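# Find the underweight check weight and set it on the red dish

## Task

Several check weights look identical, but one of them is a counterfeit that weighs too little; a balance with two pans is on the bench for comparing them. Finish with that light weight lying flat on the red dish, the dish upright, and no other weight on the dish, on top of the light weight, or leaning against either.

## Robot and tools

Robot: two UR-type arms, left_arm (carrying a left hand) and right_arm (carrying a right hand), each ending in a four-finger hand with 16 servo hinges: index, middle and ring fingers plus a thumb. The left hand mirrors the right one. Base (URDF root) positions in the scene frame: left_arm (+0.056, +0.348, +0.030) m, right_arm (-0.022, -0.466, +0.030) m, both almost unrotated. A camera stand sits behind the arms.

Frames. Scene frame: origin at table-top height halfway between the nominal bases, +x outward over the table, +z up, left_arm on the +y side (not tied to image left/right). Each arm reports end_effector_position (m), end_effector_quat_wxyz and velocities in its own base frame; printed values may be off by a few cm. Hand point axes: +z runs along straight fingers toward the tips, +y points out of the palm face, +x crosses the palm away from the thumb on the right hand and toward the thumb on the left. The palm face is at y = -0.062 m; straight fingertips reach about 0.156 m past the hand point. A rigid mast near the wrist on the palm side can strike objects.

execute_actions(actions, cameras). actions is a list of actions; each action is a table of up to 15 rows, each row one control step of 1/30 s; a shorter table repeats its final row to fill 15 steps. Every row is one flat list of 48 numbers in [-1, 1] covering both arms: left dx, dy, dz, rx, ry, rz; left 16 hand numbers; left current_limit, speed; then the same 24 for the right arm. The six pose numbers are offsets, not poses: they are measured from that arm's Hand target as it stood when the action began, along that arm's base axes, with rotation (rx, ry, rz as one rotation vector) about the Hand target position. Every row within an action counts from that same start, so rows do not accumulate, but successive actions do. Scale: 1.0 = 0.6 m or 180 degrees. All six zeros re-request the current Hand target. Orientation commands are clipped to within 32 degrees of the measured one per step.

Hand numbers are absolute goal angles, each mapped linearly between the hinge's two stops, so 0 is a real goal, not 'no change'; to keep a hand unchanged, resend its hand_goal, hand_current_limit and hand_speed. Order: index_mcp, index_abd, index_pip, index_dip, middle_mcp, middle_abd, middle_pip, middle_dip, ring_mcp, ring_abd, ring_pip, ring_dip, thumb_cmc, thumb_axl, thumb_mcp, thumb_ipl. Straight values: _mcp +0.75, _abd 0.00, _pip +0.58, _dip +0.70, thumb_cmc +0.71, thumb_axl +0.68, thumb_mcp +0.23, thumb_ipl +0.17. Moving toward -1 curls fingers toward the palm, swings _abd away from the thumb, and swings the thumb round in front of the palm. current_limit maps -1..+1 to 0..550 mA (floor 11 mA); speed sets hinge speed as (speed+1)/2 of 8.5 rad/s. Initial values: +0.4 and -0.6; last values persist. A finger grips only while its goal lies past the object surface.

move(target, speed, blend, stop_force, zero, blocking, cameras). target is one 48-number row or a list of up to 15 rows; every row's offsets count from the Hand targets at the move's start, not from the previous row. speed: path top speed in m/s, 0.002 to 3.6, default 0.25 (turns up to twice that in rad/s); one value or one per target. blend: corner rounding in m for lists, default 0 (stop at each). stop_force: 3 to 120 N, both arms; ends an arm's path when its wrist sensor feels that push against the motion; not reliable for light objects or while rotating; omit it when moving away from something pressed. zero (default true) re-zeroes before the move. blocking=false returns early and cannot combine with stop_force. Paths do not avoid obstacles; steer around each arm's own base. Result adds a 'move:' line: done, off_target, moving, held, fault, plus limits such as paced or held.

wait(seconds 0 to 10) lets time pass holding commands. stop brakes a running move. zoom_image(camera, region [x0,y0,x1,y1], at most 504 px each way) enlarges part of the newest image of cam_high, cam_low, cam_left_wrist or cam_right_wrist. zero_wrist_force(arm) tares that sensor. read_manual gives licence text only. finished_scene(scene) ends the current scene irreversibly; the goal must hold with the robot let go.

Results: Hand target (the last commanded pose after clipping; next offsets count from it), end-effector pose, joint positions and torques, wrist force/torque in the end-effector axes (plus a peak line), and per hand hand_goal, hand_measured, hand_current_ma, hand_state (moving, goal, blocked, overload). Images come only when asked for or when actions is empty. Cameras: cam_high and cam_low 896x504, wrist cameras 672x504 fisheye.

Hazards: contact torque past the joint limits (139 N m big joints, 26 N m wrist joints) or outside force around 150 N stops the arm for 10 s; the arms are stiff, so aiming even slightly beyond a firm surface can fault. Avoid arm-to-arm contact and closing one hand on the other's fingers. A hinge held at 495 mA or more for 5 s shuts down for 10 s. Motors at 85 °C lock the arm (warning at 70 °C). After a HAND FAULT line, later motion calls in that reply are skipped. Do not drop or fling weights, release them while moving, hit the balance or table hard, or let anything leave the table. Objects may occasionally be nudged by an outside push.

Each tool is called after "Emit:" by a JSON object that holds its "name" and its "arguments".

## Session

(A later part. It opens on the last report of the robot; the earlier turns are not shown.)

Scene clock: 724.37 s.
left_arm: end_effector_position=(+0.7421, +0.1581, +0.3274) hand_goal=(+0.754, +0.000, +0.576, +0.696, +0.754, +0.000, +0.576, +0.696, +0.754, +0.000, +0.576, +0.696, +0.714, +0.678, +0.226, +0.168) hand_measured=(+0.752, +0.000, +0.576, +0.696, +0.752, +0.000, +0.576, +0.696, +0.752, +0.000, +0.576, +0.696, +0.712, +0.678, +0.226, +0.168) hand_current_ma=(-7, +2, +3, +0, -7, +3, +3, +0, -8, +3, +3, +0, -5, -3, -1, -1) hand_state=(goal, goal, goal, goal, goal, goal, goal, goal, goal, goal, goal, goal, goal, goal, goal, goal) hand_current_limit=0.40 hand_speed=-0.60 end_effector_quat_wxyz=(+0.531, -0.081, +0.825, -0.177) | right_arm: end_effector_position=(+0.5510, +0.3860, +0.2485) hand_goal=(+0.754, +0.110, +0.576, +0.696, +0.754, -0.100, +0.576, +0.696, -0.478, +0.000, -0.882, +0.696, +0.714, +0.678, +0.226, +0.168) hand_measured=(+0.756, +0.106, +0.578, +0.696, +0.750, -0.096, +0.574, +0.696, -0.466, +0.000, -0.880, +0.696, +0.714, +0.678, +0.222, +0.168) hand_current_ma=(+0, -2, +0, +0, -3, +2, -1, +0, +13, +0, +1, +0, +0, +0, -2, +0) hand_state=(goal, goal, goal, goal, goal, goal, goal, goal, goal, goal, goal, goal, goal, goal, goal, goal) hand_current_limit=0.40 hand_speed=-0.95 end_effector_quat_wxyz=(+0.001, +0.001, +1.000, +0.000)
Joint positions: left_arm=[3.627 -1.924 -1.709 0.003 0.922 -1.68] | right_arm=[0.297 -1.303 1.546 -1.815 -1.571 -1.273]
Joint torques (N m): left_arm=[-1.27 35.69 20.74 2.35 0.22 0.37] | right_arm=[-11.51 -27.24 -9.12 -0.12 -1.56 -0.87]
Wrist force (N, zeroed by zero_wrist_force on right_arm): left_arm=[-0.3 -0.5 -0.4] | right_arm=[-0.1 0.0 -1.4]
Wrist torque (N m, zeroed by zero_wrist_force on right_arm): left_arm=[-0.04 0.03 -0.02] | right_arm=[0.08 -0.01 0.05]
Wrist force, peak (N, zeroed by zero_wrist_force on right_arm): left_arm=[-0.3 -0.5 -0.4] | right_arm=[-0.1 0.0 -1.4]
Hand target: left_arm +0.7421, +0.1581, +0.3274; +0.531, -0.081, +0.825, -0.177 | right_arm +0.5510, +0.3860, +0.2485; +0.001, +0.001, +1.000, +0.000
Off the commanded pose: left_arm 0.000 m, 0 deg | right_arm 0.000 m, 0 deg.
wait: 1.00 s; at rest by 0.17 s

Emit:
{"name": "move", "arguments": {"target": [0,0,0,0,0,0,0.754,0,0.576,0.696,0.754,0,0.576,0.696,0.754,0,0.576,0.696,0.714,0.678,0.226,0.168,0.4,-0.6,-0.275,0.1233,-0.0142,0,0,0,0.754,0.133,0.576,0.696,0.754,-0.133,0.576,0.696,-0.479,0,-0.883,0.696,0.714,0.678,0.226,0.168,0.4,-0.9], "speed": 0.2, "cameras": ["cam_low","cam_right_wrist","cam_high"]}}

Emit:
{"name": "zoom_image", "arguments": {"camera": "cam_right_wrist", "region": [270, 0, 470, 160]}}

Emit:
{"name": "zoom_image", "arguments": {"camera": "cam_high", "region": [290, 170, 550, 330]}}

Scene clock: 743.03 s.
left_arm: end_effector_position=(+0.7421, +0.1581, +0.3274) hand_goal=(+0.754, +0.000, +0.576, +0.696, +0.754, +0.000, +0.576, +0.696, +0.754, +0.000, +0.576, +0.696, +0.714, +0.678, +0.226, +0.168) hand_measured=(+0.752, +0.000, +0.576, +0.696, +0.752, +0.000, +0.576, +0.696, +0.752, +0.000, +0.576, +0.696, +0.712, +0.678, +0.226, +0.168) hand_current_ma=(-7, +2, +3, +0, -7, +3, +3, +0, -8, +3, +3, +0, -5, -3, -1, -1) hand_state=(goal, goal, goal, goal, goal, goal, goal, goal, goal, goal, goal, goal, goal, goal, goal, goal) hand_current_limit=0.40 hand_speed=-0.60 end_effector_quat_wxyz=(+0.531, -0.081, +0.825, -0.177) | right_arm: end_effector_position=(+0.3860, +0.4599, +0.2400) hand_goal=(+0.754, +0.134, +0.576, +0.696, +0.754, -0.132, +0.576, +0.696, -0.478, +0.000, -0.882, +0.696, +0.714, +0.678, +0.226, +0.168) hand_measured=(+0.754, +0.130, +0.578, +0.696, +0.750, -0.128, +0.574, +0.696, -0.466, +0.000, -0.880, +0.696, +0.714, +0.678, +0.222, +0.168) hand_current_ma=(+0, -2, +0, +0, -2, +1, -1, +0, +13, +0, +1, +0, +0, +0, -2, +0) hand_state=(goal, goal, goal, goal, goal, goal, goal, goal, goal, goal, goal, goal, goal, goal, goal, goal) hand_current_limit=0.40 hand_speed=-0.90 end_effector_quat_wxyz=(+0.001, +0.000, +1.000, +0.000)
Joint positions: left_arm=[3.627 -1.924 -1.709 0.003 0.922 -1.68] | right_arm=[0.543 -1.499 1.802 -1.875 -1.571 -1.027]
Joint torques (N m): left_arm=[-1.2 35.28 21.01 2.32 0.16 0.47] | right_arm=[0.87 -21.66 -32.76 -0.12 -1.8 -0.43]
Wrist force (N, zeroed by zero_wrist_force on right_arm): left_arm=[-0.3 0.2 0.2] | right_arm=[0.0 0.1 -1.0]
Wrist torque (N m, zeroed by zero_wrist_force on right_arm): left_arm=[0.00 0.04 -0.03] | right_arm=[0.08 -0.04 0.09]
Wrist force, peak (N, zeroed by zero_wrist_force on right_arm): left_arm=[-0.6 -0.5 0.1] | right_arm=[-1.9 -1.1 -1.2]
Hand target: left_arm +0.7421, +0.1581, +0.3274; +0.531, -0.081, +0.825, -0.177 | right_arm +0.3860, +0.4600, +0.2400; +0.001, +0.001, +1.000, +0.000
Off the commanded pose: left_arm 0.000 m, 0 deg | right_arm 0.000 m, 0 deg.
move: done
Images, in order (width x height): cam_high 896x504, cam_low 896x504, cam_right_wrist 672x504.

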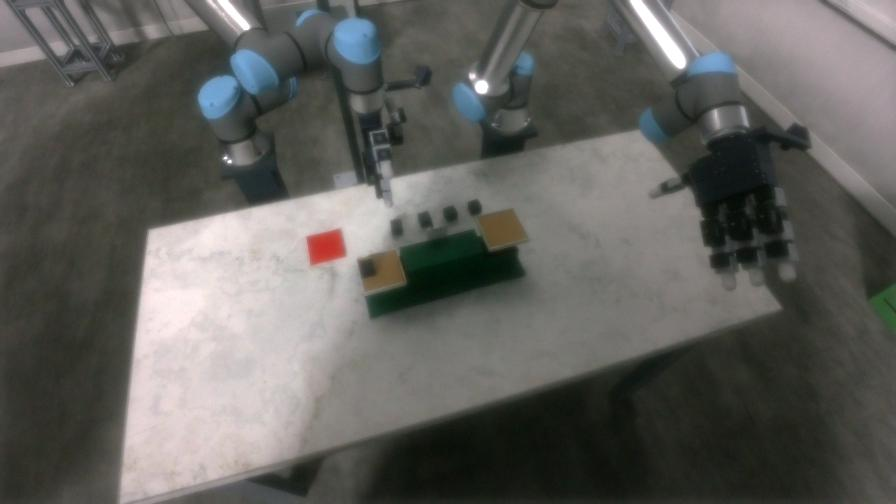

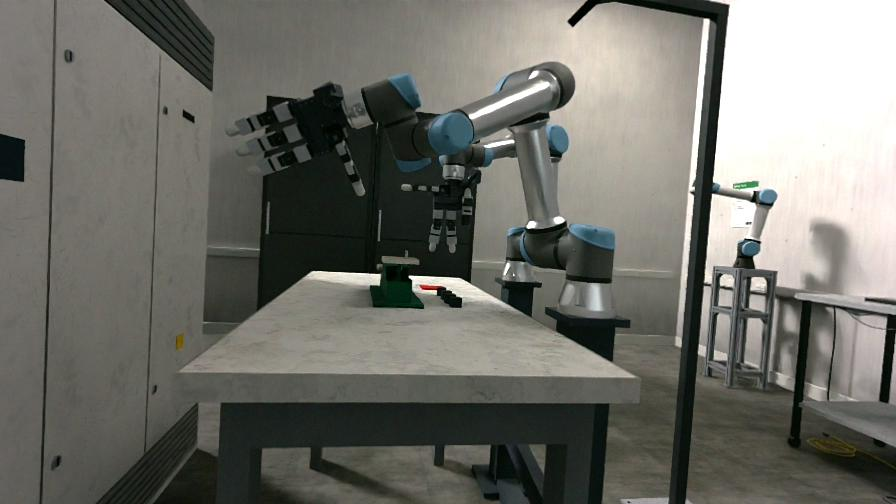

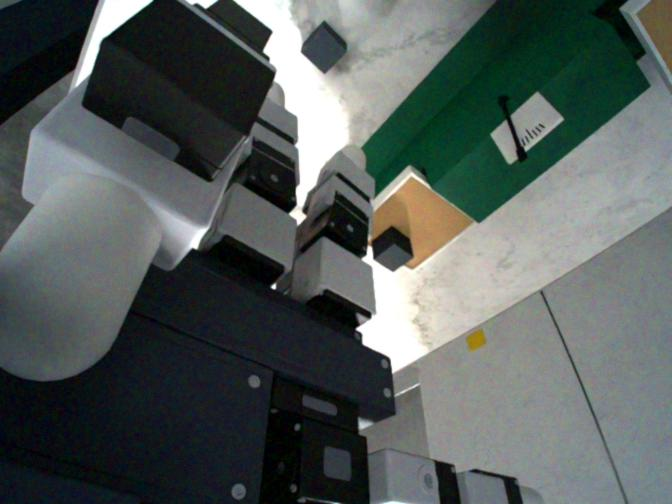

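Scaled by 2.520 from the camera's 672x504 image, which has a finer 960x720 frame.

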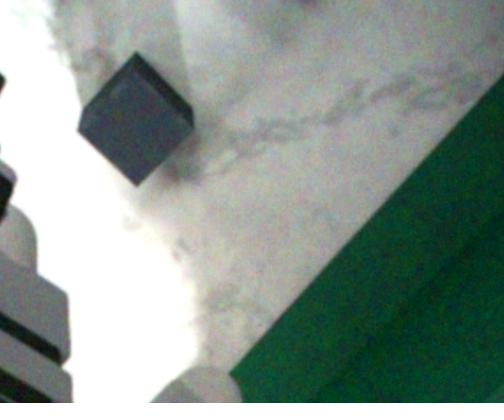

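Scaled by 1.938 from the camera's 896x504 image, which has a finer 1280x720 frame.

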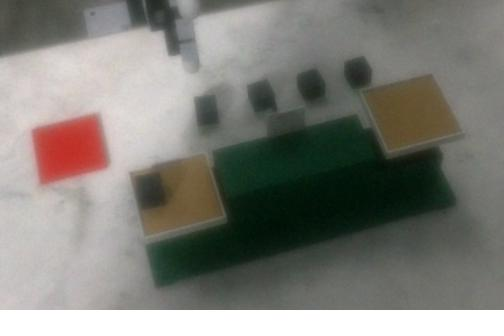

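Emit:
{"name": "move", "arguments": {"target": [[0,0,0,0,0,0,0.754,0,0.576,0.696,0.754,0,0.576,0.696,0.754,0,0.576,0.696,0.714,0.678,0.226,0.168,0.4,-0.6,-0.0017,0.0167,-0.1,0,0,0,0.754,0.133,0.576,0.696,0.754,-0.133,0.576,0.696,-0.479,0,-0.883,0.696,0.714,0.678,0.226,0.168,0.4,-0.9],[0,0,0,0,0,0,0.754,0,0.576,0.696,0.754,0,0.576,0.696,0.754,0,0.576,0.696,0.714,0.678,0.226,0.168,0.4,-0.6,-0.0017,0.0167,-0.23,0,0,0,0.754,0.133,0.576,0.696,0.754,-0.133,0.576,0.696,-0.479,0,-0.883,0.696,0.714,0.678,0.226,0.168,0.4,-0.9],[0,0,0,0,0,0,0.754,0,0.576,0.696,0.754,0,0.576,0.696,0.754,0,0.576,0.696,0.714,0.678,0.226,0.168,0.4,-0.6,-0.0017,0.0167,-0.23,0,0,0,0.754,-0.15,0.576,0.696,0.754,0.15,0.576,0.696,-0.479,0,-0.883,0.696,0.714,0.678,0.226,0.168,0.4,-0.9]], "speed": [0.15,0.06,0.06], "cameras": ["cam_low","cam_right_wrist"]}}

Emit:
{"name": "zoom_image", "arguments": {"camera": "cam_right_wrist", "region": [230, 40, 430, 200]}}

Emit:
{"name": "wait", "arguments": {"seconds": 0.5}}

Scene clock: 767.77 s.
left_arm: end_effector_position=(+0.7421, +0.1581, +0.3274) hand_goal=(+0.754, +0.000, +0.576, +0.696, +0.754, +0.000, +0.576, +0.696, +0.754, +0.000, +0.576, +0.696, +0.714, +0.678, +0.226, +0.168) hand_measured=(+0.752, +0.000, +0.576, +0.696, +0.752, +0.000, +0.576, +0.696, +0.752, +0.000, +0.576, +0.696, +0.712, +0.678, +0.226, +0.168) hand_current_ma=(-7, +2, +3, +0, -7, +3, +3, +0, -8, +3, +3, +0, -5, -3, -1, -1) hand_state=(goal, goal, goal, goal, goal, goal, goal, goal, goal, goal, goal, goal, goal, goal, goal, goal) hand_current_limit=0.40 hand_speed=-0.60 end_effector_quat_wxyz=(+0.531, -0.081, +0.825, -0.177) | right_arm: end_effector_position=(+0.3850, +0.4700, +0.1020) hand_goal=(+0.754, -0.150, +0.576, +0.696, +0.754, +0.150, +0.576, +0.696, -0.478, +0.000, -0.882, +0.696, +0.714, +0.678, +0.226, +0.168) hand_measured=(+0.754, +0.020, +0.578, +0.696, +0.750, -0.026, +0.574, +0.696, -0.466, +0.000, -0.880, +0.696, +0.714, +0.678, +0.222, +0.168) hand_current_ma=(+0, +385, +0, +0, -2, -383, -1, +0, +13, +0, +1, +0, +0, +0, -2, +0) hand_state=(goal, moving, goal, goal, goal, blocked, goal, goal, goal, goal, goal, goal, goal, goal, goal, goal) hand_current_limit=0.40 hand_speed=-0.90 end_effector_quat_wxyz=(+0.001, +0.001, +1.000, +0.000)
Joint positions: left_arm=[3.627 -1.924 -1.709 0.003 0.922 -1.68] | right_arm=[0.561 -1.324 1.993 -2.241 -1.571 -1.009]
Joint torques (N m): left_arm=[-1.21 34.53 21.4 2.35 0.08 0.43] | right_arm=[-10.35 -43.99 -32.39 -3.13 -0.09 -1.32]
Wrist force (N, zeroed by zero_wrist_force on right_arm): left_arm=[0.0 -0.1 0.1] | right_arm=[0.4 0.1 -0.4]
Wrist torque (N m, zeroed by zero_wrist_force on right_arm): left_arm=[-0.02 0.00 0.00] | right_arm=[0.04 -0.03 0.04]
Wrist force, peak (N, zeroed by zero_wrist_force on right_arm): left_arm=[-0.5 -0.3 -0.5] | right_arm=[-0.1 -0.4 -2.6]
Hand target: left_arm +0.7421, +0.1581, +0.3274; +0.531, -0.081, +0.825, -0.177 | right_arm +0.3850, +0.4700, +0.1020; +0.001, +0.001, +1.000, +0.000
Off the commanded pose: left_arm 0.000 m, 0 deg | right_arm 0.000 m, 0 deg.
move: done
Images, in order (width x height): cam_low 896x504, cam_right_wrist 672x504.

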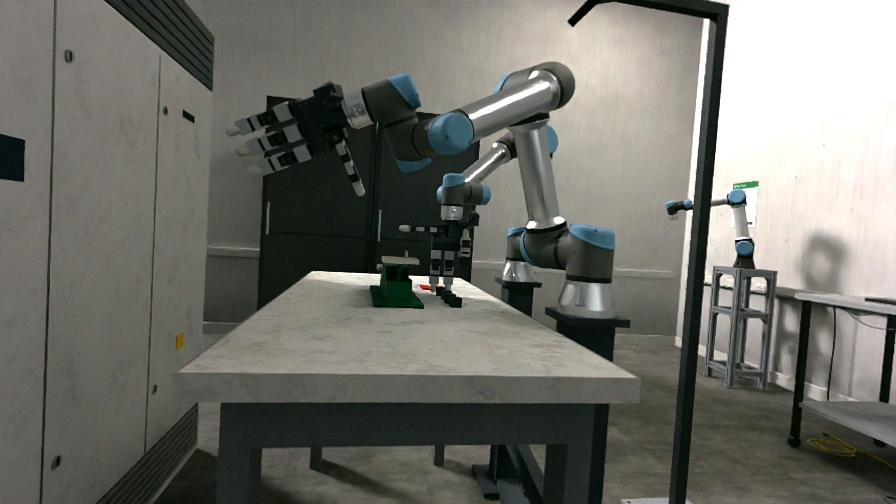

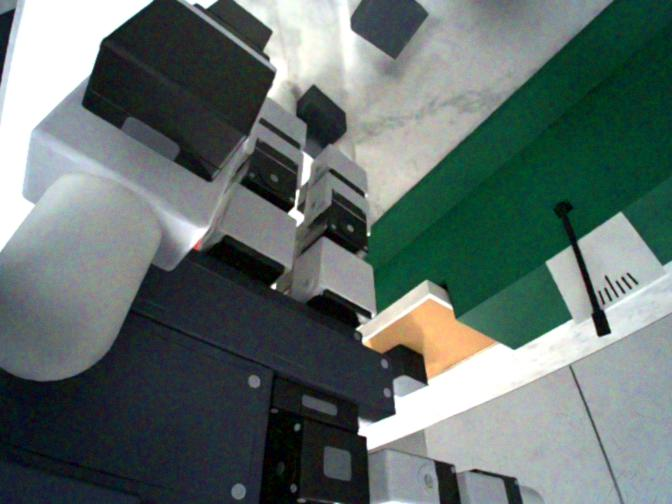

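Scaled by 2.520 from the camera's 672x504 image, which has a finer 960x720 frame.

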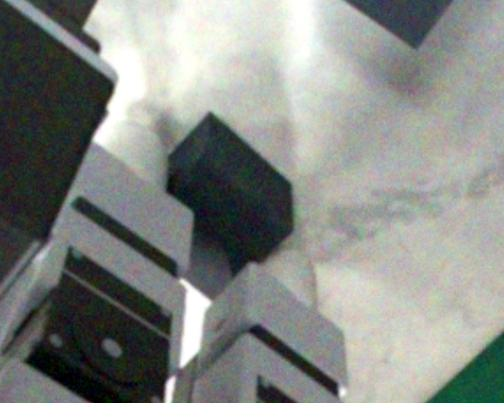

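Scene clock: 768.27 s.
left_arm: end_effector_position=(+0.7421, +0.1581, +0.3274) hand_goal=(+0.754, +0.000, +0.576, +0.696, +0.754, +0.000, +0.576, +0.696, +0.754, +0.000, +0.576, +0.696, +0.714, +0.678, +0.226, +0.168) hand_measured=(+0.752, +0.000, +0.576, +0.696, +0.752, +0.000, +0.576, +0.696, +0.752, +0.000, +0.576, +0.696, +0.712, +0.678, +0.226, +0.168) hand_current_ma=(-7, +2, +3, +0, -7, +3, +3, +0, -8, +3, +3, +0, -5, -3, -1, -1) hand_state=(goal, goal, goal, goal, goal, goal, goal, goal, goal, goal, goal, goal, goal, goal, goal, goal) hand_current_limit=0.40 hand_speed=-0.60 end_effector_quat_wxyz=(+0.531, -0.081, +0.825, -0.177) | right_arm: end_effector_position=(+0.3850, +0.4700, +0.1020) hand_goal=(+0.754, -0.150, +0.576, +0.696, +0.754, +0.150, +0.576, +0.696, -0.478, +0.000, -0.882, +0.696, +0.714, +0.678, +0.226, +0.168) hand_measured=(+0.754, +0.020, +0.578, +0.696, +0.750, -0.026, +0.574, +0.696, -0.466, +0.000, -0.880, +0.696, +0.714, +0.678, +0.222, +0.168) hand_current_ma=(+0, +385, +0, +0, -2, -385, -1, +0, +13, +0, +1, +0, +0, +0, -2, +0) hand_state=(goal, blocked, goal, goal, goal, blocked, goal, goal, goal, goal, goal, goal, goal, goal, goal, goal) hand_current_limit=0.40 hand_speed=-0.90 end_effector_quat_wxyz=(+0.001, +0.001, +1.000, +0.000)
Joint positions: left_arm=[3.627 -1.924 -1.709 0.003 0.922 -1.68] | right_arm=[0.561 -1.324 1.993 -2.241 -1.571 -1.009]
Joint torques (N m): left_arm=[-0.56 35.15 20.89 2.31 0.1 0.42] | right_arm=[-8.86 -43.62 -31.82 -4.39 0.58 -0.9]
Wrist force (N, zeroed by zero_wrist_force on right_arm): left_arm=[-0.1 -0.1 0.2] | right_arm=[0.1 0.2 0.1]
Wrist torque (N m, zeroed by zero_wrist_force on right_arm): left_arm=[-0.03 0.01 -0.01] | right_arm=[0.00 0.00 0.03]
Wrist force, peak (N, zeroed by zero_wrist_force on right_arm): left_arm=[-0.4 -0.6 -0.1] | right_arm=[0.5 0.5 -0.4]
Hand target: left_arm +0.7421, +0.1581, +0.3274; +0.531, -0.081, +0.825, -0.177 | right_arm +0.3850, +0.4700, +0.1020; +0.001, +0.001, +1.000, +0.000
Off the commanded pose: left_arm 0.000 m, 0 deg | right_arm 0.000 m, 0 deg.
wait: 0.50 s; at rest by 0.17 s

Emit:
{"name": "move", "arguments": {"target": [0,0,0,0,0,0,0.754,0,0.576,0.696,0.754,0,0.576,0.696,0.754,0,0.576,0.696,0.714,0.678,0.226,0.168,0.4,-0.6,0,0,0.05,0,0,0,0.754,-0.15,0.576,0.696,0.754,0.15,0.576,0.696,-0.479,0,-0.883,0.696,0.714,0.678,0.226,0.168,0.4,-0.9], "speed": 0.06}}

Emit:
{"name": "wait", "arguments": {"seconds": 0.5}}

Emit:
{"name": "wait", "arguments": {"seconds": 0.5}}

Emit:
{"name": "wait", "arguments": {"seconds": 0.5}}

Emit:
{"name": "wait", "arguments": {"seconds": 0.5}}

Scene clock: 801.63 s.
left_arm: end_effector_position=(+0.7421, +0.1581, +0.3274) hand_goal=(+0.754, +0.000, +0.576, +0.696, +0.754, +0.000, +0.576, +0.696, +0.754, +0.000, +0.576, +0.696, +0.714, +0.678, +0.226, +0.168) hand_measured=(+0.752, +0.000, +0.576, +0.696, +0.752, +0.000, +0.576, +0.696, +0.752, +0.000, +0.576, +0.696, +0.712, +0.678, +0.226, +0.168) hand_current_ma=(-7, +2, +3, +0, -7, +3, +3, +0, -8, +3, +3, +0, -5, -3, -1, -1) hand_state=(goal, goal, goal, goal, goal, goal, goal, goal, goal, goal, goal, goal, goal, goal, goal, goal) hand_current_limit=0.40 hand_speed=-0.60 end_effector_quat_wxyz=(+0.531, -0.081, +0.825, -0.177) | right_arm: end_effector_position=(+0.3851, +0.4700, +0.1322) hand_goal=(+0.754, -0.150, +0.576, +0.696, +0.754, +0.150, +0.576, +0.696, -0.478, +0.000, -0.882, +0.696, +0.714, +0.678, +0.226, +0.168) hand_measured=(+0.754, +0.020, +0.578, +0.696, +0.752, -0.024, +0.574, +0.696, -0.466, +0.000, -0.880, +0.696, +0.714, +0.678, +0.222, +0.168) hand_current_ma=(+0, +385, +0, +0, -1, -385, -1, +0, +13, +0, +1, +0, +0, +0, -2, +0) hand_state=(goal, blocked, goal, goal, goal, blocked, goal, goal, goal, goal, goal, goal, goal, goal, goal, goal) hand_current_limit=0.40 hand_speed=-0.90 end_effector_quat_wxyz=(+0.001, +0.001, +1.000, +0.000)
Joint positions: left_arm=[3.627 -1.924 -1.709 0.003 0.922 -1.68] | right_arm=[0.561 -1.369 1.956 -2.16 -1.571 -1.009]
Joint torques (N m): left_arm=[-1.88 35.07 20.7 2.14 0.1 0.41] | right_arm=[3.28 -22.14 -7.36 -4.64 0.34 1.75]
Wrist force (N, zeroed by zero_wrist_force on right_arm): left_arm=[-0.3 -0.1 0.2] | right_arm=[0.0 0.0 0.7]
Wrist torque (N m, zeroed by zero_wrist_force on right_arm): left_arm=[-0.04 0.05 -0.03] | right_arm=[-0.05 -0.01 0.01]
Wrist force, peak (N, zeroed by zero_wrist_force on right_arm): left_arm=[-0.6 -0.4 -0.2] | right_arm=[-0.3 0.2 1.8]
Hand target: left_arm +0.7421, +0.1581, +0.3274; +0.531, -0.081, +0.825, -0.177 | right_arm +0.3850, +0.4700, +0.1320; +0.001, +0.001, +1.000, +0.000
Off the commanded pose: left_arm 0.000 m, 0 deg | right_arm 0.000 m, 0 deg.
move: done

Scene clock: 802.13 s.
left_arm: end_effector_position=(+0.7421, +0.1581, +0.3274) hand_goal=(+0.754, +0.000, +0.576, +0.696, +0.754, +0.000, +0.576, +0.696, +0.754, +0.000, +0.576, +0.696, +0.714, +0.678, +0.226, +0.168) hand_measured=(+0.752, +0.000, +0.576, +0.696, +0.752, +0.000, +0.576, +0.696, +0.752, +0.000, +0.576, +0.696, +0.712, +0.678, +0.226, +0.168) hand_current_ma=(-7, +2, +3, +0, -7, +3, +3, +0, -8, +3, +3, +0, -5, -3, -1, -1) hand_state=(goal, goal, goal, goal, goal, goal, goal, goal, goal, goal, goal, goal, goal, goal, goal, goal) hand_current_limit=0.40 hand_speed=-0.60 end_effector_quat_wxyz=(+0.531, -0.081, +0.825, -0.177) | right_arm: end_effector_position=(+0.3850, +0.4700, +0.1320) hand_goal=(+0.754, -0.150, +0.576, +0.696, +0.754, +0.150, +0.576, +0.696, -0.478, +0.000, -0.882, +0.696, +0.714, +0.678, +0.226, +0.168) hand_measured=(+0.754, +0.020, +0.578, +0.696, +0.752, -0.024, +0.574, +0.696, -0.466, +0.000, -0.880, +0.696, +0.714, +0.678, +0.222, +0.168) hand_current_ma=(+0, +385, +0, +0, -1, -385, -1, +0, +13, +0, +1, +0, +0, +0, -2, +0) hand_state=(goal, blocked, goal, goal, goal, blocked, goal, goal, goal, goal, goal, goal, goal, goal, goal, goal) hand_current_limit=0.40 hand_speed=-0.90 end_effector_quat_wxyz=(+0.001, +0.001, +1.000, +0.000)
Joint positions: left_arm=[3.627 -1.924 -1.709 0.003 0.922 -1.68] | right_arm=[0.561 -1.369 1.957 -2.16 -1.571 -1.009]
Joint torques (N m): left_arm=[-1.22 35.08 21.3 2.26 0.07 0.31] | right_arm=[5.07 -22.32 -6.7 -2.26 -0.54 1.44]
Wrist force (N, zeroed by zero_wrist_force on right_arm): left_arm=[-0.1 0.0 -0.2] | right_arm=[0.1 0.1 0.7]
Wrist torque (N m, zeroed by zero_wrist_force on right_arm): left_arm=[0.01 0.01 -0.01] | right_arm=[-0.05 -0.05 0.02]
Wrist force, peak (N, zeroed by zero_wrist_force on right_arm): left_arm=[-0.5 0.2 0.1] | right_arm=[0.1 0.1 1.2]
Hand target: left_arm +0.7421, +0.1581, +0.3274; +0.531, -0.081, +0.825, -0.177 | right_arm +0.3850, +0.4700, +0.1320; +0.001, +0.001, +1.000, +0.000
Off the commanded pose: left_arm 0.000 m, 0 deg | right_arm 0.000 m, 0 deg.
wait: 0.50 s; at rest by 0.17 s

Scene clock: 802.63 s.
left_arm: end_effector_position=(+0.7421, +0.1581, +0.3274) hand_goal=(+0.754, +0.000, +0.576, +0.696, +0.754, +0.000, +0.576, +0.696, +0.754, +0.000, +0.576, +0.696, +0.714, +0.678, +0.226, +0.168) hand_measured=(+0.752, +0.000, +0.576, +0.696, +0.752, +0.000, +0.576, +0.696, +0.752, +0.000, +0.576, +0.696, +0.712, +0.678, +0.226, +0.168) hand_current_ma=(-7, +2, +3, +0, -7, +3, +3, +0, -8, +3, +3, +0, -5, -3, -1, -1) hand_state=(goal, goal, goal, goal, goal, goal, goal, goal, goal, goal, goal, goal, goal, goal, goal, goal) hand_current_limit=0.40 hand_speed=-0.60 end_effector_quat_wxyz=(+0.531, -0.081, +0.825, -0.177) | right_arm: end_effector_position=(+0.3850, +0.4700, +0.1320) hand_goal=(+0.754, -0.150, +0.576, +0.696, +0.754, +0.150, +0.576, +0.696, -0.478, +0.000, -0.882, +0.696, +0.714, +0.678, +0.226, +0.168) hand_measured=(+0.754, +0.020, +0.578, +0.696, +0.752, -0.024, +0.574, +0.696, -0.466, +0.000, -0.880, +0.696, +0.714, +0.678, +0.222, +0.168) hand_current_ma=(+0, +385, +0, +0, -1, -385, -1, +0, +13, +0, +1, +0, +0, +0, -2, +0) hand_state=(goal, blocked, goal, goal, goal, blocked, goal, goal, goal, goal, goal, goal, goal, goal, goal, goal) hand_current_limit=0.40 hand_speed=-0.90 end_effector_quat_wxyz=(+0.001, +0.001, +1.000, +0.000)
Joint positions: left_arm=[3.627 -1.924 -1.709 0.003 0.922 -1.68] | right_arm=[0.561 -1.369 1.957 -2.16 -1.571 -1.009]
Joint torques (N m): left_arm=[-1.25 35.15 20.89 2.23 0.06 0.42] | right_arm=[6.87 -22.83 -7.11 -0.87 -1.45 1.03]
Wrist force (N, zeroed by zero_wrist_force on right_arm): left_arm=[-0.2 0.1 0.0] | right_arm=[0.0 -0.1 0.9]
Wrist torque (N m, zeroed by zero_wrist_force on right_arm): left_arm=[0.01 0.03 -0.02] | right_arm=[-0.09 -0.02 0.00]
Wrist force, peak (N, zeroed by zero_wrist_force on right_arm): left_arm=[-0.4 -0.3 0.1] | right_arm=[0.2 -0.1 1.1]
Hand target: left_arm +0.7421, +0.1581, +0.3274; +0.531, -0.081, +0.825, -0.177 | right_arm +0.3850, +0.4700, +0.1320; +0.001, +0.001, +1.000, +0.000
Off the commanded pose: left_arm 0.000 m, 0 deg | right_arm 0.000 m, 0 deg.
wait: 0.50 s; at rest by 0.17 s

Scene clock: 803.13 s.
left_arm: end_effector_position=(+0.7421, +0.1581, +0.3274) hand_goal=(+0.754, +0.000, +0.576, +0.696, +0.754, +0.000, +0.576, +0.696, +0.754, +0.000, +0.576, +0.696, +0.714, +0.678, +0.226, +0.168) hand_measured=(+0.752, +0.000, +0.576, +0.696, +0.752, +0.000, +0.576, +0.696, +0.752, +0.000, +0.576, +0.696, +0.712, +0.678, +0.226, +0.168) hand_current_ma=(-7, +2, +3, +0, -7, +3, +3, +0, -8, +3, +3, +0, -5, -3, -1, -1) hand_state=(goal, goal, goal, goal, goal, goal, goal, goal, goal, goal, goal, goal, goal, goal, goal, goal) hand_current_limit=0.40 hand_speed=-0.60 end_effector_quat_wxyz=(+0.531, -0.081, +0.825, -0.177) | right_arm: end_effector_position=(+0.3850, +0.4700, +0.1320) hand_goal=(+0.754, -0.150, +0.576, +0.696, +0.754, +0.150, +0.576, +0.696, -0.478, +0.000, -0.882, +0.696, +0.714, +0.678, +0.226, +0.168) hand_measured=(+0.754, +0.020, +0.578, +0.696, +0.752, -0.024, +0.574, +0.696, -0.466, +0.000, -0.880, +0.696, +0.714, +0.678, +0.222, +0.168) hand_current_ma=(+0, +385, +0, +0, -1, -385, -1, +0, +13, +0, +1, +0, +0, +0, -2, +0) hand_state=(goal, blocked, goal, goal, goal, blocked, goal, goal, goal, goal, goal, goal, goal, goal, goal, goal) hand_current_limit=0.40 hand_speed=-0.90 end_effector_quat_wxyz=(+0.001, +0.001, +1.000, +0.000)
Joint positions: left_arm=[3.627 -1.924 -1.709 0.003 0.922 -1.68] | right_arm=[0.561 -1.369 1.957 -2.16 -1.571 -1.009]
Joint torques (N m): left_arm=[-1.69 34.96 20.99 2.3 0.06 0.5] | right_arm=[8.4 -22.63 -7.11 -0.73 -2.18 0.76]
Wrist force (N, zeroed by zero_wrist_force on right_arm): left_arm=[-0.2 -0.1 0.1] | right_arm=[0.1 0.3 1.0]
Wrist torque (N m, zeroed by zero_wrist_force on right_arm): left_arm=[-0.03 0.03 -0.02] | right_arm=[-0.05 -0.03 0.01]
Wrist force, peak (N, zeroed by zero_wrist_force on right_arm): left_arm=[-0.5 -0.2 0.3] | right_arm=[0.4 0.0 1.1]
Hand target: left_arm +0.7421, +0.1581, +0.3274; +0.531, -0.081, +0.825, -0.177 | right_arm +0.3850, +0.4700, +0.1320; +0.001, +0.001, +1.000, +0.000
Off the commanded pose: left_arm 0.000 m, 0 deg | right_arm 0.000 m, 0 deg.
wait: 0.50 s; at rest by 0.17 s

Scene clock: 803.63 s.
left_arm: end_effector_position=(+0.7421, +0.1581, +0.3274) hand_goal=(+0.754, +0.000, +0.576, +0.696, +0.754, +0.000, +0.576, +0.696, +0.754, +0.000, +0.576, +0.696, +0.714, +0.678, +0.226, +0.168) hand_measured=(+0.752, +0.000, +0.576, +0.696, +0.752, +0.000, +0.576, +0.696, +0.752, +0.000, +0.576, +0.696, +0.712, +0.678, +0.226, +0.168) hand_current_ma=(-7, +2, +3, +0, -7, +3, +3, +0, -8, +3, +3, +0, -5, -3, -1, -1) hand_state=(goal, goal, goal, goal, goal, goal, goal, goal, goal, goal, goal, goal, goal, goal, goal, goal) hand_current_limit=0.40 hand_speed=-0.60 end_effector_quat_wxyz=(+0.531, -0.081, +0.825, -0.177) | right_arm: end_effector_position=(+0.3850, +0.4700, +0.1320) hand_goal=(+0.754, -0.150, +0.576, +0.696, +0.754, +0.150, +0.576, +0.696, -0.478, +0.000, -0.882, +0.696, +0.714, +0.678, +0.226, +0.168) hand_measured=(+0.754, +0.020, +0.578, +0.696, +0.752, -0.024, +0.574, +0.696, -0.466, +0.000, -0.880, +0.696, +0.714, +0.678, +0.222, +0.168) hand_current_ma=(+0, +385, +0, +0, -1, -385, -1, +0, +13, +0, +1, +0, +0, +0, -2, +0) hand_state=(goal, blocked, goal, goal, goal, blocked, goal, goal, goal, goal, goal, goal, goal, goal, goal, goal) hand_current_limit=0.40 hand_speed=-0.90 end_effector_quat_wxyz=(+0.001, +0.001, +1.000, +0.000)
Joint positions: left_arm=[3.627 -1.924 -1.709 0.003 0.922 -1.68] | right_arm=[0.561 -1.369 1.957 -2.16 -1.571 -1.009]
Joint torques (N m): left_arm=[-1.45 35.2 20.82 2.23 0.11 0.43] | right_arm=[9.43 -22.59 -7.43 -0.73 -1.99 0.26]
Wrist force (N, zeroed by zero_wrist_force on right_arm): left_arm=[-0.3 -0.4 0.1] | right_arm=[0.0 0.1 0.8]
Wrist torque (N m, zeroed by zero_wrist_force on right_arm): left_arm=[-0.07 0.04 -0.02] | right_arm=[-0.05 -0.02 0.01]
Wrist force, peak (N, zeroed by zero_wrist_force on right_arm): left_arm=[-0.6 -0.5 0.1] | right_arm=[-0.2 0.1 1.1]
Hand target: left_arm +0.7421, +0.1581, +0.3274; +0.531, -0.081, +0.825, -0.177 | right_arm +0.3850, +0.4700, +0.1320; +0.001, +0.001, +1.000, +0.000
Off the commanded pose: left_arm 0.000 m, 0 deg | right_arm 0.000 m, 0 deg.
wait: 0.50 s; at rest by 0.17 s

Emit:
{"name": "move", "arguments": {"target": [[0,0,0,0,0,0,0.754,0,0.576,0.696,0.754,0,0.576,0.696,0.754,0,0.576,0.696,0.714,0.678,0.226,0.168,0.4,-0.6,0,0,-0.049,0,0,0,0.754,-0.15,0.576,0.696,0.754,0.15,0.576,0.696,-0.479,0,-0.883,0.696,0.714,0.678,0.226,0.168,0.4,-0.9],[0,0,0,0,0,0,0.754,0,0.576,0.696,0.754,0,0.576,0.696,0.754,0,0.576,0.696,0.714,0.678,0.226,0.168,0.4,-0.6,0,0,-0.049,0,0,0,0.754,0.133,0.576,0.696,0.754,-0.133,0.576,0.696,-0.479,0,-0.883,0.696,0.714,0.678,0.226,0.168,0.4,-0.9],[0,0,0,0,0,0,0.754,0,0.576,0.696,0.754,0,0.576,0.696,0.754,0,0.576,0.696,0.714,0.678,0.226,0.168,0.4,-0.6,0,0,0.05,0,0,0,0.754,0.133,0.576,0.696,0.754,-0.133,0.576,0.696,-0.479,0,-0.883,0.696,0.714,0.678,0.226,0.168,0.4,-0.9],[0,0,0,0,0,0,0.754,0,0.576,0.696,0.754,0,0.576,0.696,0.754,0,0.576,0.696,0.714,0.678,0.226,0.168,0.4,-0.6,0,0.1,0.15,0,0,0,0.754,0.133,0.576,0.696,0.754,-0.133,0.576,0.696,-0.479,0,-0.883,0.696,0.714,0.678,0.226,0.168,0.4,-0.9]], "speed": [0.04,0.05,0.15,0.2], "blend": [0,0,0.01,0], "cameras": ["cam_low","cam_right_wrist"]}}

Emit:
{"name": "zoom_image", "arguments": {"camera": "cam_right_wrist", "region": [270, 0, 470, 160]}}

Emit:
{"name": "wait", "arguments": {"seconds": 0.5}}

Scene clock: 827.63 s.
left_arm: end_effector_position=(+0.7421, +0.1581, +0.3274) hand_goal=(+0.754, +0.000, +0.576, +0.696, +0.754, +0.000, +0.576, +0.696, +0.754, +0.000, +0.576, +0.696, +0.714, +0.678, +0.226, +0.168) hand_measured=(+0.752, +0.000, +0.576, +0.696, +0.752, +0.000, +0.576, +0.696, +0.752, +0.000, +0.576, +0.696, +0.712, +0.678, +0.226, +0.168) hand_current_ma=(-7, +2, +3, +0, -7, +3, +3, +0, -8, +3, +3, +0, -5, -3, -1, -1) hand_state=(goal, goal, goal, goal, goal, goal, goal, goal, goal, goal, goal, goal, goal, goal, goal, goal) hand_current_limit=0.40 hand_speed=-0.60 end_effector_quat_wxyz=(+0.531, -0.081, +0.825, -0.177) | right_arm: end_effector_position=(+0.3849, +0.5300, +0.2218) hand_goal=(+0.754, +0.134, +0.576, +0.696, +0.754, -0.132, +0.576, +0.696, -0.478, +0.000, -0.882, +0.696, +0.714, +0.678, +0.226, +0.168) hand_measured=(+0.754, +0.130, +0.578, +0.696, +0.752, -0.128, +0.574, +0.696, -0.466, +0.000, -0.880, +0.696, +0.714, +0.678, +0.222, +0.168) hand_current_ma=(+0, -2, +0, +0, -1, +2, -1, +0, +13, +0, +1, +0, +0, +0, -2, +0) hand_state=(goal, goal, goal, goal, goal, goal, goal, goal, goal, goal, goal, goal, goal, goal, goal, goal) hand_current_limit=0.40 hand_speed=-0.90 end_effector_quat_wxyz=(+0.001, +0.000, +1.000, +0.000)
Joint positions: left_arm=[3.627 -1.924 -1.709 0.003 0.922 -1.68] | right_arm=[0.654 -1.364 1.694 -1.902 -1.572 -0.916]
Joint torques (N m): left_arm=[-1.39 34.8 21.5 2.29 0.11 0.31] | right_arm=[-9.53 -45.48 -30.93 -1.53 -2.1 -1.13]
Wrist force (N, zeroed by zero_wrist_force on right_arm): left_arm=[-0.4 0.0 0.1] | right_arm=[0.3 0.0 -1.1]
Wrist torque (N m, zeroed by zero_wrist_force on right_arm): left_arm=[-0.02 0.05 -0.04] | right_arm=[0.07 -0.08 0.10]
Wrist force, peak (N, zeroed by zero_wrist_force on right_arm): left_arm=[-0.7 -0.4 -0.2] | right_arm=[0.2 1.7 -2.4]
Hand target: left_arm +0.7421, +0.1581, +0.3274; +0.531, -0.081, +0.825, -0.177 | right_arm +0.3850, +0.5300, +0.2220; +0.001, +0.001, +1.000, +0.000
Off the commanded pose: left_arm 0.000 m, 0 deg | right_arm 0.000 m, 0 deg.
move: done
Images, in order (width x height): cam_low 896x504, cam_right_wrist 672x504.

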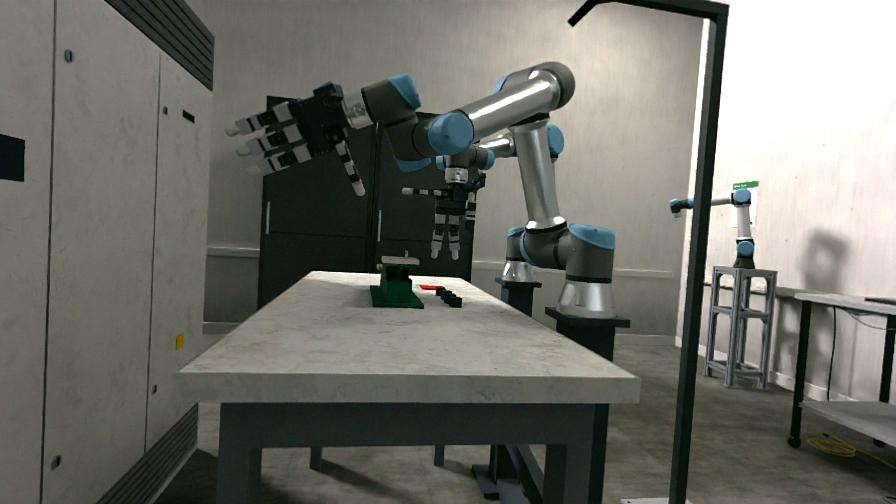

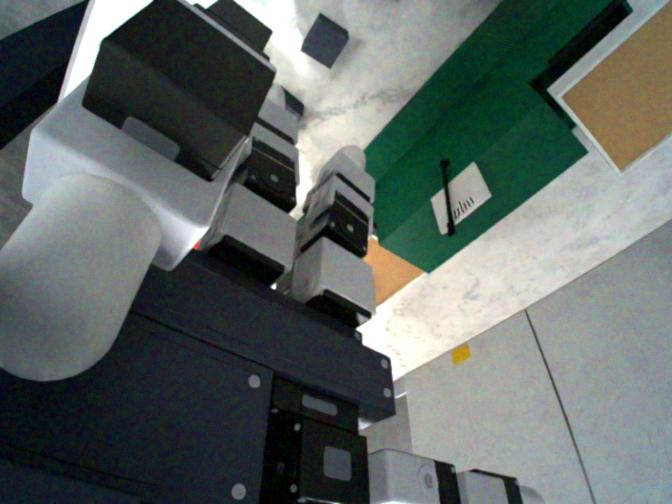

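Scaled by 2.520 from the camera's 672x504 image, which has a finer 960x720 frame.

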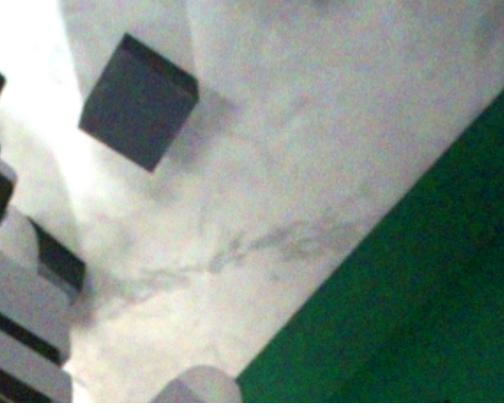

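Scene clock: 828.13 s.
left_arm: end_effector_position=(+0.7421, +0.1581, +0.3274) hand_goal=(+0.754, +0.000, +0.576, +0.696, +0.754, +0.000, +0.576, +0.696, +0.754, +0.000, +0.576, +0.696, +0.714, +0.678, +0.226, +0.168) hand_measured=(+0.752, +0.000, +0.576, +0.696, +0.752, +0.000, +0.576, +0.696, +0.752, +0.000, +0.576, +0.696, +0.712, +0.678, +0.226, +0.168) hand_current_ma=(-7, +2, +3, +0, -7, +3, +3, +0, -8, +3, +3, +0, -5, -3, -1, -1) hand_state=(goal, goal, goal, goal, goal, goal, goal, goal, goal, goal, goal, goal, goal, goal, goal, goal) hand_current_limit=0.40 hand_speed=-0.60 end_effector_quat_wxyz=(+0.531, -0.081, +0.825, -0.177) | right_arm: end_effector_position=(+0.3850, +0.5300, +0.2220) hand_goal=(+0.754, +0.134, +0.576, +0.696, +0.754, -0.132, +0.576, +0.696, -0.478, +0.000, -0.882, +0.696, +0.714, +0.678, +0.226, +0.168) hand_measured=(+0.754, +0.130, +0.578, +0.696, +0.752, -0.128, +0.574, +0.696, -0.466, +0.000, -0.880, +0.696, +0.714, +0.678, +0.222, +0.168) hand_current_ma=(+0, -2, +0, +0, -1, +2, -1, +0, +13, +0, +1, +0, +0, +0, -2, +0) hand_state=(goal, goal, goal, goal, goal, goal, goal, goal, goal, goal, goal, goal, goal, goal, goal, goal) hand_current_limit=0.40 hand_speed=-0.90 end_effector_quat_wxyz=(+0.001, +0.000, +1.000, +0.000)
Joint positions: left_arm=[3.627 -1.924 -1.709 0.003 0.922 -1.68] | right_arm=[0.653 -1.364 1.694 -1.902 -1.572 -0.916]
Joint torques (N m): left_arm=[-0.75 35.54 20.87 2.19 0.1 0.5] | right_arm=[-13.54 -44.97 -34.67 -0.22 -1.92 1.12]
Wrist force (N, zeroed by zero_wrist_force on right_arm): left_arm=[0.1 0.0 0.2] | right_arm=[-0.2 0.1 -1.1]
Wrist torque (N m, zeroed by zero_wrist_force on right_arm): left_arm=[-0.02 -0.01 0.00] | right_arm=[0.09 -0.02 0.07]
Wrist force, peak (N, zeroed by zero_wrist_force on right_arm): left_arm=[-0.1 -0.5 0.2] | right_arm=[0.1 0.1 -1.5]
Hand target: left_arm +0.7421, +0.1581, +0.3274; +0.531, -0.081, +0.825, -0.177 | right_arm +0.3850, +0.5300, +0.2220; +0.001, +0.001, +1.000, +0.000
Off the commanded pose: left_arm 0.000 m, 0 deg | right_arm 0.000 m, 0 deg.
wait: 0.50 s; at rest by 0.17 s

Emit:
{"name": "move", "arguments": {"target": [[0,0,0,0,0,0,0.754,0,0.576,0.696,0.754,0,0.576,0.696,0.754,0,0.576,0.696,0.714,0.678,0.226,0.168,0.4,-0.6,-0.01,0.03,-0.08,0,0,0,0.754,0.133,0.576,0.696,0.754,-0.133,0.576,0.696,-0.479,0,-0.883,0.696,0.714,0.678,0.226,0.168,0.4,-0.9],[0,0,0,0,0,0,0.754,0,0.576,0.696,0.754,0,0.576,0.696,0.754,0,0.576,0.696,0.714,0.678,0.226,0.168,0.4,-0.6,-0.01,0.03,-0.2,0,0,0,0.754,0.133,0.576,0.696,0.754,-0.133,0.576,0.696,-0.479,0,-0.883,0.696,0.714,0.678,0.226,0.168,0.4,-0.9],[0,0,0,0,0,0,0.754,0,0.576,0.696,0.754,0,0.576,0.696,0.754,0,0.576,0.696,0.714,0.678,0.226,0.168,0.4,-0.6,-0.01,0.03,-0.2,0,0,0,0.754,-0.15,0.576,0.696,0.754,0.15,0.576,0.696,-0.479,0,-0.883,0.696,0.714,0.678,0.226,0.168,0.4,-0.9],[0,0,0,0,0,0,0.754,0,0.576,0.696,0.754,0,0.576,0.696,0.754,0,0.576,0.696,0.714,0.678,0.226,0.168,0.4,-0.6,-0.01,0.03,-0.15,0,0,0,0.754,-0.15,0.576,0.696,0.754,0.15,0.576,0.696,-0.479,0,-0.883,0.696,0.714,0.678,0.226,0.168,0.4,-0.9]], "speed": [0.15,0.06,0.06,0.06], "blend": [0.01,0,0,0], "cameras": ["cam_low","cam_right_wrist"]}}

Emit:
{"name": "wait", "arguments": {"seconds": 0.5}}

Emit:
{"name": "wait", "arguments": {"seconds": 0.5}}

Emit:
{"name": "wait", "arguments": {"seconds": 0.5}}

Scene clock: 863.80 s.
left_arm: end_effector_position=(+0.7421, +0.1581, +0.3274) hand_goal=(+0.754, +0.000, +0.576, +0.696, +0.754, +0.000, +0.576, +0.696, +0.754, +0.000, +0.576, +0.696, +0.714, +0.678, +0.226, +0.168) hand_measured=(+0.752, +0.000, +0.576, +0.696, +0.752, +0.000, +0.576, +0.696, +0.752, +0.000, +0.576, +0.696, +0.712, +0.678, +0.226, +0.168) hand_current_ma=(-7, +2, +3, +0, -7, +3, +3, +0, -8, +3, +3, +0, -5, -3, -1, -1) hand_state=(goal, goal, goal, goal, goal, goal, goal, goal, goal, goal, goal, goal, goal, goal, goal, goal) hand_current_limit=0.40 hand_speed=-0.60 end_effector_quat_wxyz=(+0.531, -0.081, +0.825, -0.177) | right_arm: end_effector_position=(+0.3791, +0.5481, +0.1322) hand_goal=(+0.754, -0.150, +0.576, +0.696, +0.754, +0.150, +0.576, +0.696, -0.478, +0.000, -0.882, +0.696, +0.714, +0.678, +0.226, +0.168) hand_measured=(+0.762, +0.026, +0.580, +0.696, +0.746, -0.022, +0.572, +0.696, -0.466, +0.000, -0.880, +0.696, +0.714, +0.678, +0.222, +0.168) hand_current_ma=(+7, +385, +3, +0, -7, -385, -2, +0, +13, +0, +1, +0, +0, +0, -2, +0) hand_state=(goal, blocked, goal, goal, goal, blocked, goal, goal, goal, goal, goal, goal, goal, goal, goal, goal) hand_current_limit=0.40 hand_speed=-0.90 end_effector_quat_wxyz=(+0.001, +0.001, +1.000, +0.000)
Joint positions: left_arm=[3.627 -1.924 -1.709 0.003 0.922 -1.68] | right_arm=[0.685 -1.25 1.798 -2.12 -1.572 -0.885]
Joint torques (N m): left_arm=[-1.09 35.4 21.09 2.23 0.18 0.55] | right_arm=[-8.72 -28.93 -7.74 -4.77 0.67 -0.65]
Wrist force (N, zeroed by zero_wrist_force on right_arm): left_arm=[0.2 -0.1 0.0] | right_arm=[0.0 0.2 0.8]
Wrist torque (N m, zeroed by zero_wrist_force on right_arm): left_arm=[-0.01 -0.02 0.01] | right_arm=[-0.04 -0.03 0.03]
Wrist force, peak (N, zeroed by zero_wrist_force on right_arm): left_arm=[-0.7 -0.3 -0.3] | right_arm=[-0.3 -0.6 -2.5]
Hand target: left_arm +0.7421, +0.1581, +0.3274; +0.531, -0.081, +0.825, -0.177 | right_arm +0.3790, +0.5480, +0.1320; +0.001, +0.001, +1.000, +0.000
Off the commanded pose: left_arm 0.000 m, 0 deg | right_arm 0.000 m, 0 deg.
move: done
Images, in order (width x height): cam_low 896x504, cam_right_wrist 672x504.

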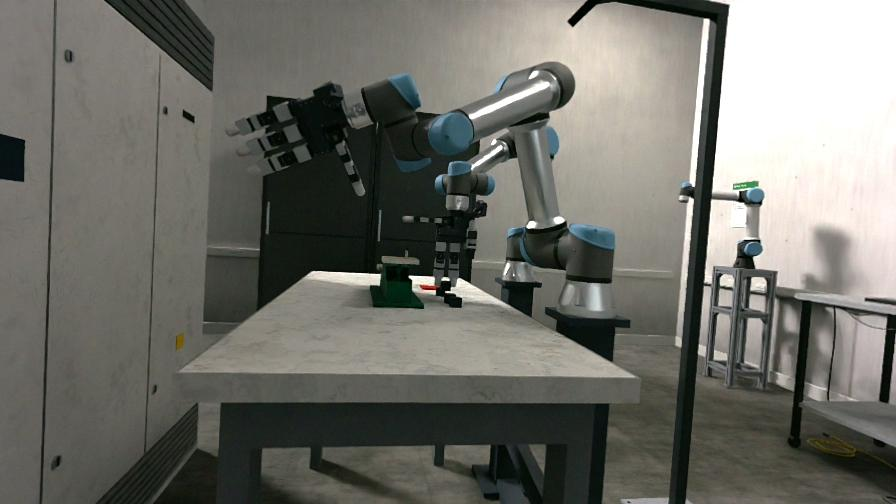

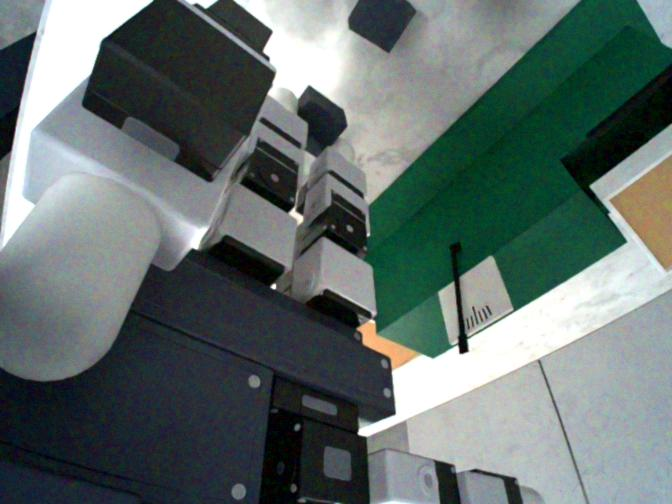

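Scene clock: 864.30 s.
left_arm: end_effector_position=(+0.7421, +0.1581, +0.3274) hand_goal=(+0.754, +0.000, +0.576, +0.696, +0.754, +0.000, +0.576, +0.696, +0.754, +0.000, +0.576, +0.696, +0.714, +0.678, +0.226, +0.168) hand_measured=(+0.752, +0.000, +0.576, +0.696, +0.752, +0.000, +0.576, +0.696, +0.752, +0.000, +0.576, +0.696, +0.712, +0.678, +0.226, +0.168) hand_current_ma=(-7, +2, +3, +0, -7, +3, +3, +0, -8, +3, +3, +0, -5, -3, -1, -1) hand_state=(goal, goal, goal, goal, goal, goal, goal, goal, goal, goal, goal, goal, goal, goal, goal, goal) hand_current_limit=0.40 hand_speed=-0.60 end_effector_quat_wxyz=(+0.531, -0.081, +0.825, -0.177) | right_arm: end_effector_position=(+0.3790, +0.5480, +0.1320) hand_goal=(+0.754, -0.150, +0.576, +0.696, +0.754, +0.150, +0.576, +0.696, -0.478, +0.000, -0.882, +0.696, +0.714, +0.678, +0.226, +0.168) hand_measured=(+0.762, +0.026, +0.580, +0.696, +0.746, -0.022, +0.572, +0.696, -0.466, +0.000, -0.880, +0.696, +0.714, +0.678, +0.222, +0.168) hand_current_ma=(+7, +385, +2, +0, -7, -385, -2, +0, +13, +0, +1, +0, +0, +0, -2, +0) hand_state=(goal, blocked, goal, goal, goal, blocked, goal, goal, goal, goal, goal, goal, goal, goal, goal, goal) hand_current_limit=0.40 hand_speed=-0.90 end_effector_quat_wxyz=(+0.001, +0.001, +1.000, +0.000)
Joint positions: left_arm=[3.627 -1.924 -1.709 0.003 0.922 -1.68] | right_arm=[0.685 -1.25 1.798 -2.12 -1.572 -0.885]
Joint torques (N m): left_arm=[-1.14 34.89 21.03 2.16 0.15 0.44] | right_arm=[-7.8 -28.43 -7.5 -2.97 0.71 -0.46]
Wrist force (N, zeroed by zero_wrist_force on right_arm): left_arm=[-0.5 -0.1 0.0] | right_arm=[-0.1 0.1 0.7]
Wrist torque (N m, zeroed by zero_wrist_force on right_arm): left_arm=[-0.02 0.06 -0.03] | right_arm=[-0.06 -0.01 0.02]
Wrist force, peak (N, zeroed by zero_wrist_force on right_arm): left_arm=[-0.2 -0.4 -0.5] | right_arm=[0.3 0.1 1.0]
Hand target: left_arm +0.7421, +0.1581, +0.3274; +0.531, -0.081, +0.825, -0.177 | right_arm +0.3790, +0.5480, +0.1320; +0.001, +0.001, +1.000, +0.000
Off the commanded pose: left_arm 0.000 m, 0 deg | right_arm 0.000 m, 0 deg.
wait: 0.50 s; at rest by 0.17 s

Scene clock: 864.80 s.
left_arm: end_effector_position=(+0.7421, +0.1581, +0.3274) hand_goal=(+0.754, +0.000, +0.576, +0.696, +0.754, +0.000, +0.576, +0.696, +0.754, +0.000, +0.576, +0.696, +0.714, +0.678, +0.226, +0.168) hand_measured=(+0.752, +0.000, +0.576, +0.696, +0.752, +0.000, +0.576, +0.696, +0.752, +0.000, +0.576, +0.696, +0.712, +0.678, +0.226, +0.168) hand_current_ma=(-7, +2, +3, +0, -7, +3, +3, +0, -8, +3, +3, +0, -5, -3, -1, -1) hand_state=(goal, goal, goal, goal, goal, goal, goal, goal, goal, goal, goal, goal, goal, goal, goal, goal) hand_current_limit=0.40 hand_speed=-0.60 end_effector_quat_wxyz=(+0.531, -0.081, +0.825, -0.177) | right_arm: end_effector_position=(+0.3790, +0.5480, +0.1320) hand_goal=(+0.754, -0.150, +0.576, +0.696, +0.754, +0.150, +0.576, +0.696, -0.478, +0.000, -0.882, +0.696, +0.714, +0.678, +0.226, +0.168) hand_measured=(+0.762, +0.026, +0.580, +0.696, +0.746, -0.022, +0.572, +0.696, -0.466, +0.000, -0.880, +0.696, +0.714, +0.678, +0.222, +0.168) hand_current_ma=(+7, +385, +2, +0, -7, -385, -2, +0, +13, +0, +1, +0, +0, +0, -2, +0) hand_state=(goal, blocked, goal, goal, goal, blocked, goal, goal, goal, goal, goal, goal, goal, goal, goal, goal) hand_current_limit=0.40 hand_speed=-0.90 end_effector_quat_wxyz=(+0.001, +0.001, +1.000, +0.000)
Joint positions: left_arm=[3.627 -1.924 -1.709 0.003 0.922 -1.68] | right_arm=[0.685 -1.25 1.798 -2.12 -1.572 -0.885]
Joint torques (N m): left_arm=[-0.67 35.27 21.13 2.03 0.1 0.48] | right_arm=[-6.21 -28.55 -6.81 -1.47 0.75 -0.07]
Wrist force (N, zeroed by zero_wrist_force on right_arm): left_arm=[0.0 -0.5 -0.2] | right_arm=[0.3 0.0 0.8]
Wrist torque (N m, zeroed by zero_wrist_force on right_arm): left_arm=[-0.04 0.00 0.00] | right_arm=[-0.08 -0.08 0.04]
Wrist force, peak (N, zeroed by zero_wrist_force on right_arm): left_arm=[-0.1 -0.3 -0.5] | right_arm=[0.3 -0.1 1.1]
Hand target: left_arm +0.7421, +0.1581, +0.3274; +0.531, -0.081, +0.825, -0.177 | right_arm +0.3790, +0.5480, +0.1320; +0.001, +0.001, +1.000, +0.000
Off the commanded pose: left_arm 0.000 m, 0 deg | right_arm 0.000 m, 0 deg.
wait: 0.50 s; at rest by 0.17 s

Scene clock: 865.30 s.
left_arm: end_effector_position=(+0.7421, +0.1581, +0.3274) hand_goal=(+0.754, +0.000, +0.576, +0.696, +0.754, +0.000, +0.576, +0.696, +0.754, +0.000, +0.576, +0.696, +0.714, +0.678, +0.226, +0.168) hand_measured=(+0.752, +0.000, +0.576, +0.696, +0.752, +0.000, +0.576, +0.696, +0.752, +0.000, +0.576, +0.696, +0.712, +0.678, +0.226, +0.168) hand_current_ma=(-7, +2, +3, +0, -7, +3, +3, +0, -8, +3, +3, +0, -5, -3, -1, -1) hand_state=(goal, goal, goal, goal, goal, goal, goal, goal, goal, goal, goal, goal, goal, goal, goal, goal) hand_current_limit=0.40 hand_speed=-0.60 end_effector_quat_wxyz=(+0.531, -0.081, +0.825, -0.177) | right_arm: end_effector_position=(+0.3790, +0.5480, +0.1320) hand_goal=(+0.754, -0.150, +0.576, +0.696, +0.754, +0.150, +0.576, +0.696, -0.478, +0.000, -0.882, +0.696, +0.714, +0.678, +0.226, +0.168) hand_measured=(+0.762, +0.026, +0.580, +0.696, +0.746, -0.022, +0.572, +0.696, -0.466, +0.000, -0.880, +0.696, +0.714, +0.678, +0.222, +0.168) hand_current_ma=(+7, +385, +2, +0, -7, -385, -2, +0, +13, +0, +1, +0, +0, +0, -2, +0) hand_state=(goal, blocked, goal, goal, goal, blocked, goal, goal, goal, goal, goal, goal, goal, goal, goal, goal) hand_current_limit=0.40 hand_speed=-0.90 end_effector_quat_wxyz=(+0.001, +0.001, +1.000, +0.000)
Joint positions: left_arm=[3.627 -1.924 -1.709 0.003 0.922 -1.68] | right_arm=[0.685 -1.25 1.798 -2.12 -1.572 -0.885]
Joint torques (N m): left_arm=[-1.27 35.43 20.72 2.14 0.03 0.52] | right_arm=[-5.42 -28.14 -7.19 -0.84 0.57 0.33]
Wrist force (N, zeroed by zero_wrist_force on right_arm): left_arm=[-0.1 -0.1 -0.2] | right_arm=[0.4 0.4 0.9]
Wrist torque (N m, zeroed by zero_wrist_force on right_arm): left_arm=[0.00 0.01 -0.01] | right_arm=[-0.03 -0.08 0.06]
Wrist force, peak (N, zeroed by zero_wrist_force on right_arm): left_arm=[-0.2 -0.5 -0.3] | right_arm=[0.0 0.2 1.1]
Hand target: left_arm +0.7421, +0.1581, +0.3274; +0.531, -0.081, +0.825, -0.177 | right_arm +0.3790, +0.5480, +0.1320; +0.001, +0.001, +1.000, +0.000
Off the commanded pose: left_arm 0.000 m, 0 deg | right_arm 0.000 m, 0 deg.
wait: 0.50 s; at rest by 0.17 s


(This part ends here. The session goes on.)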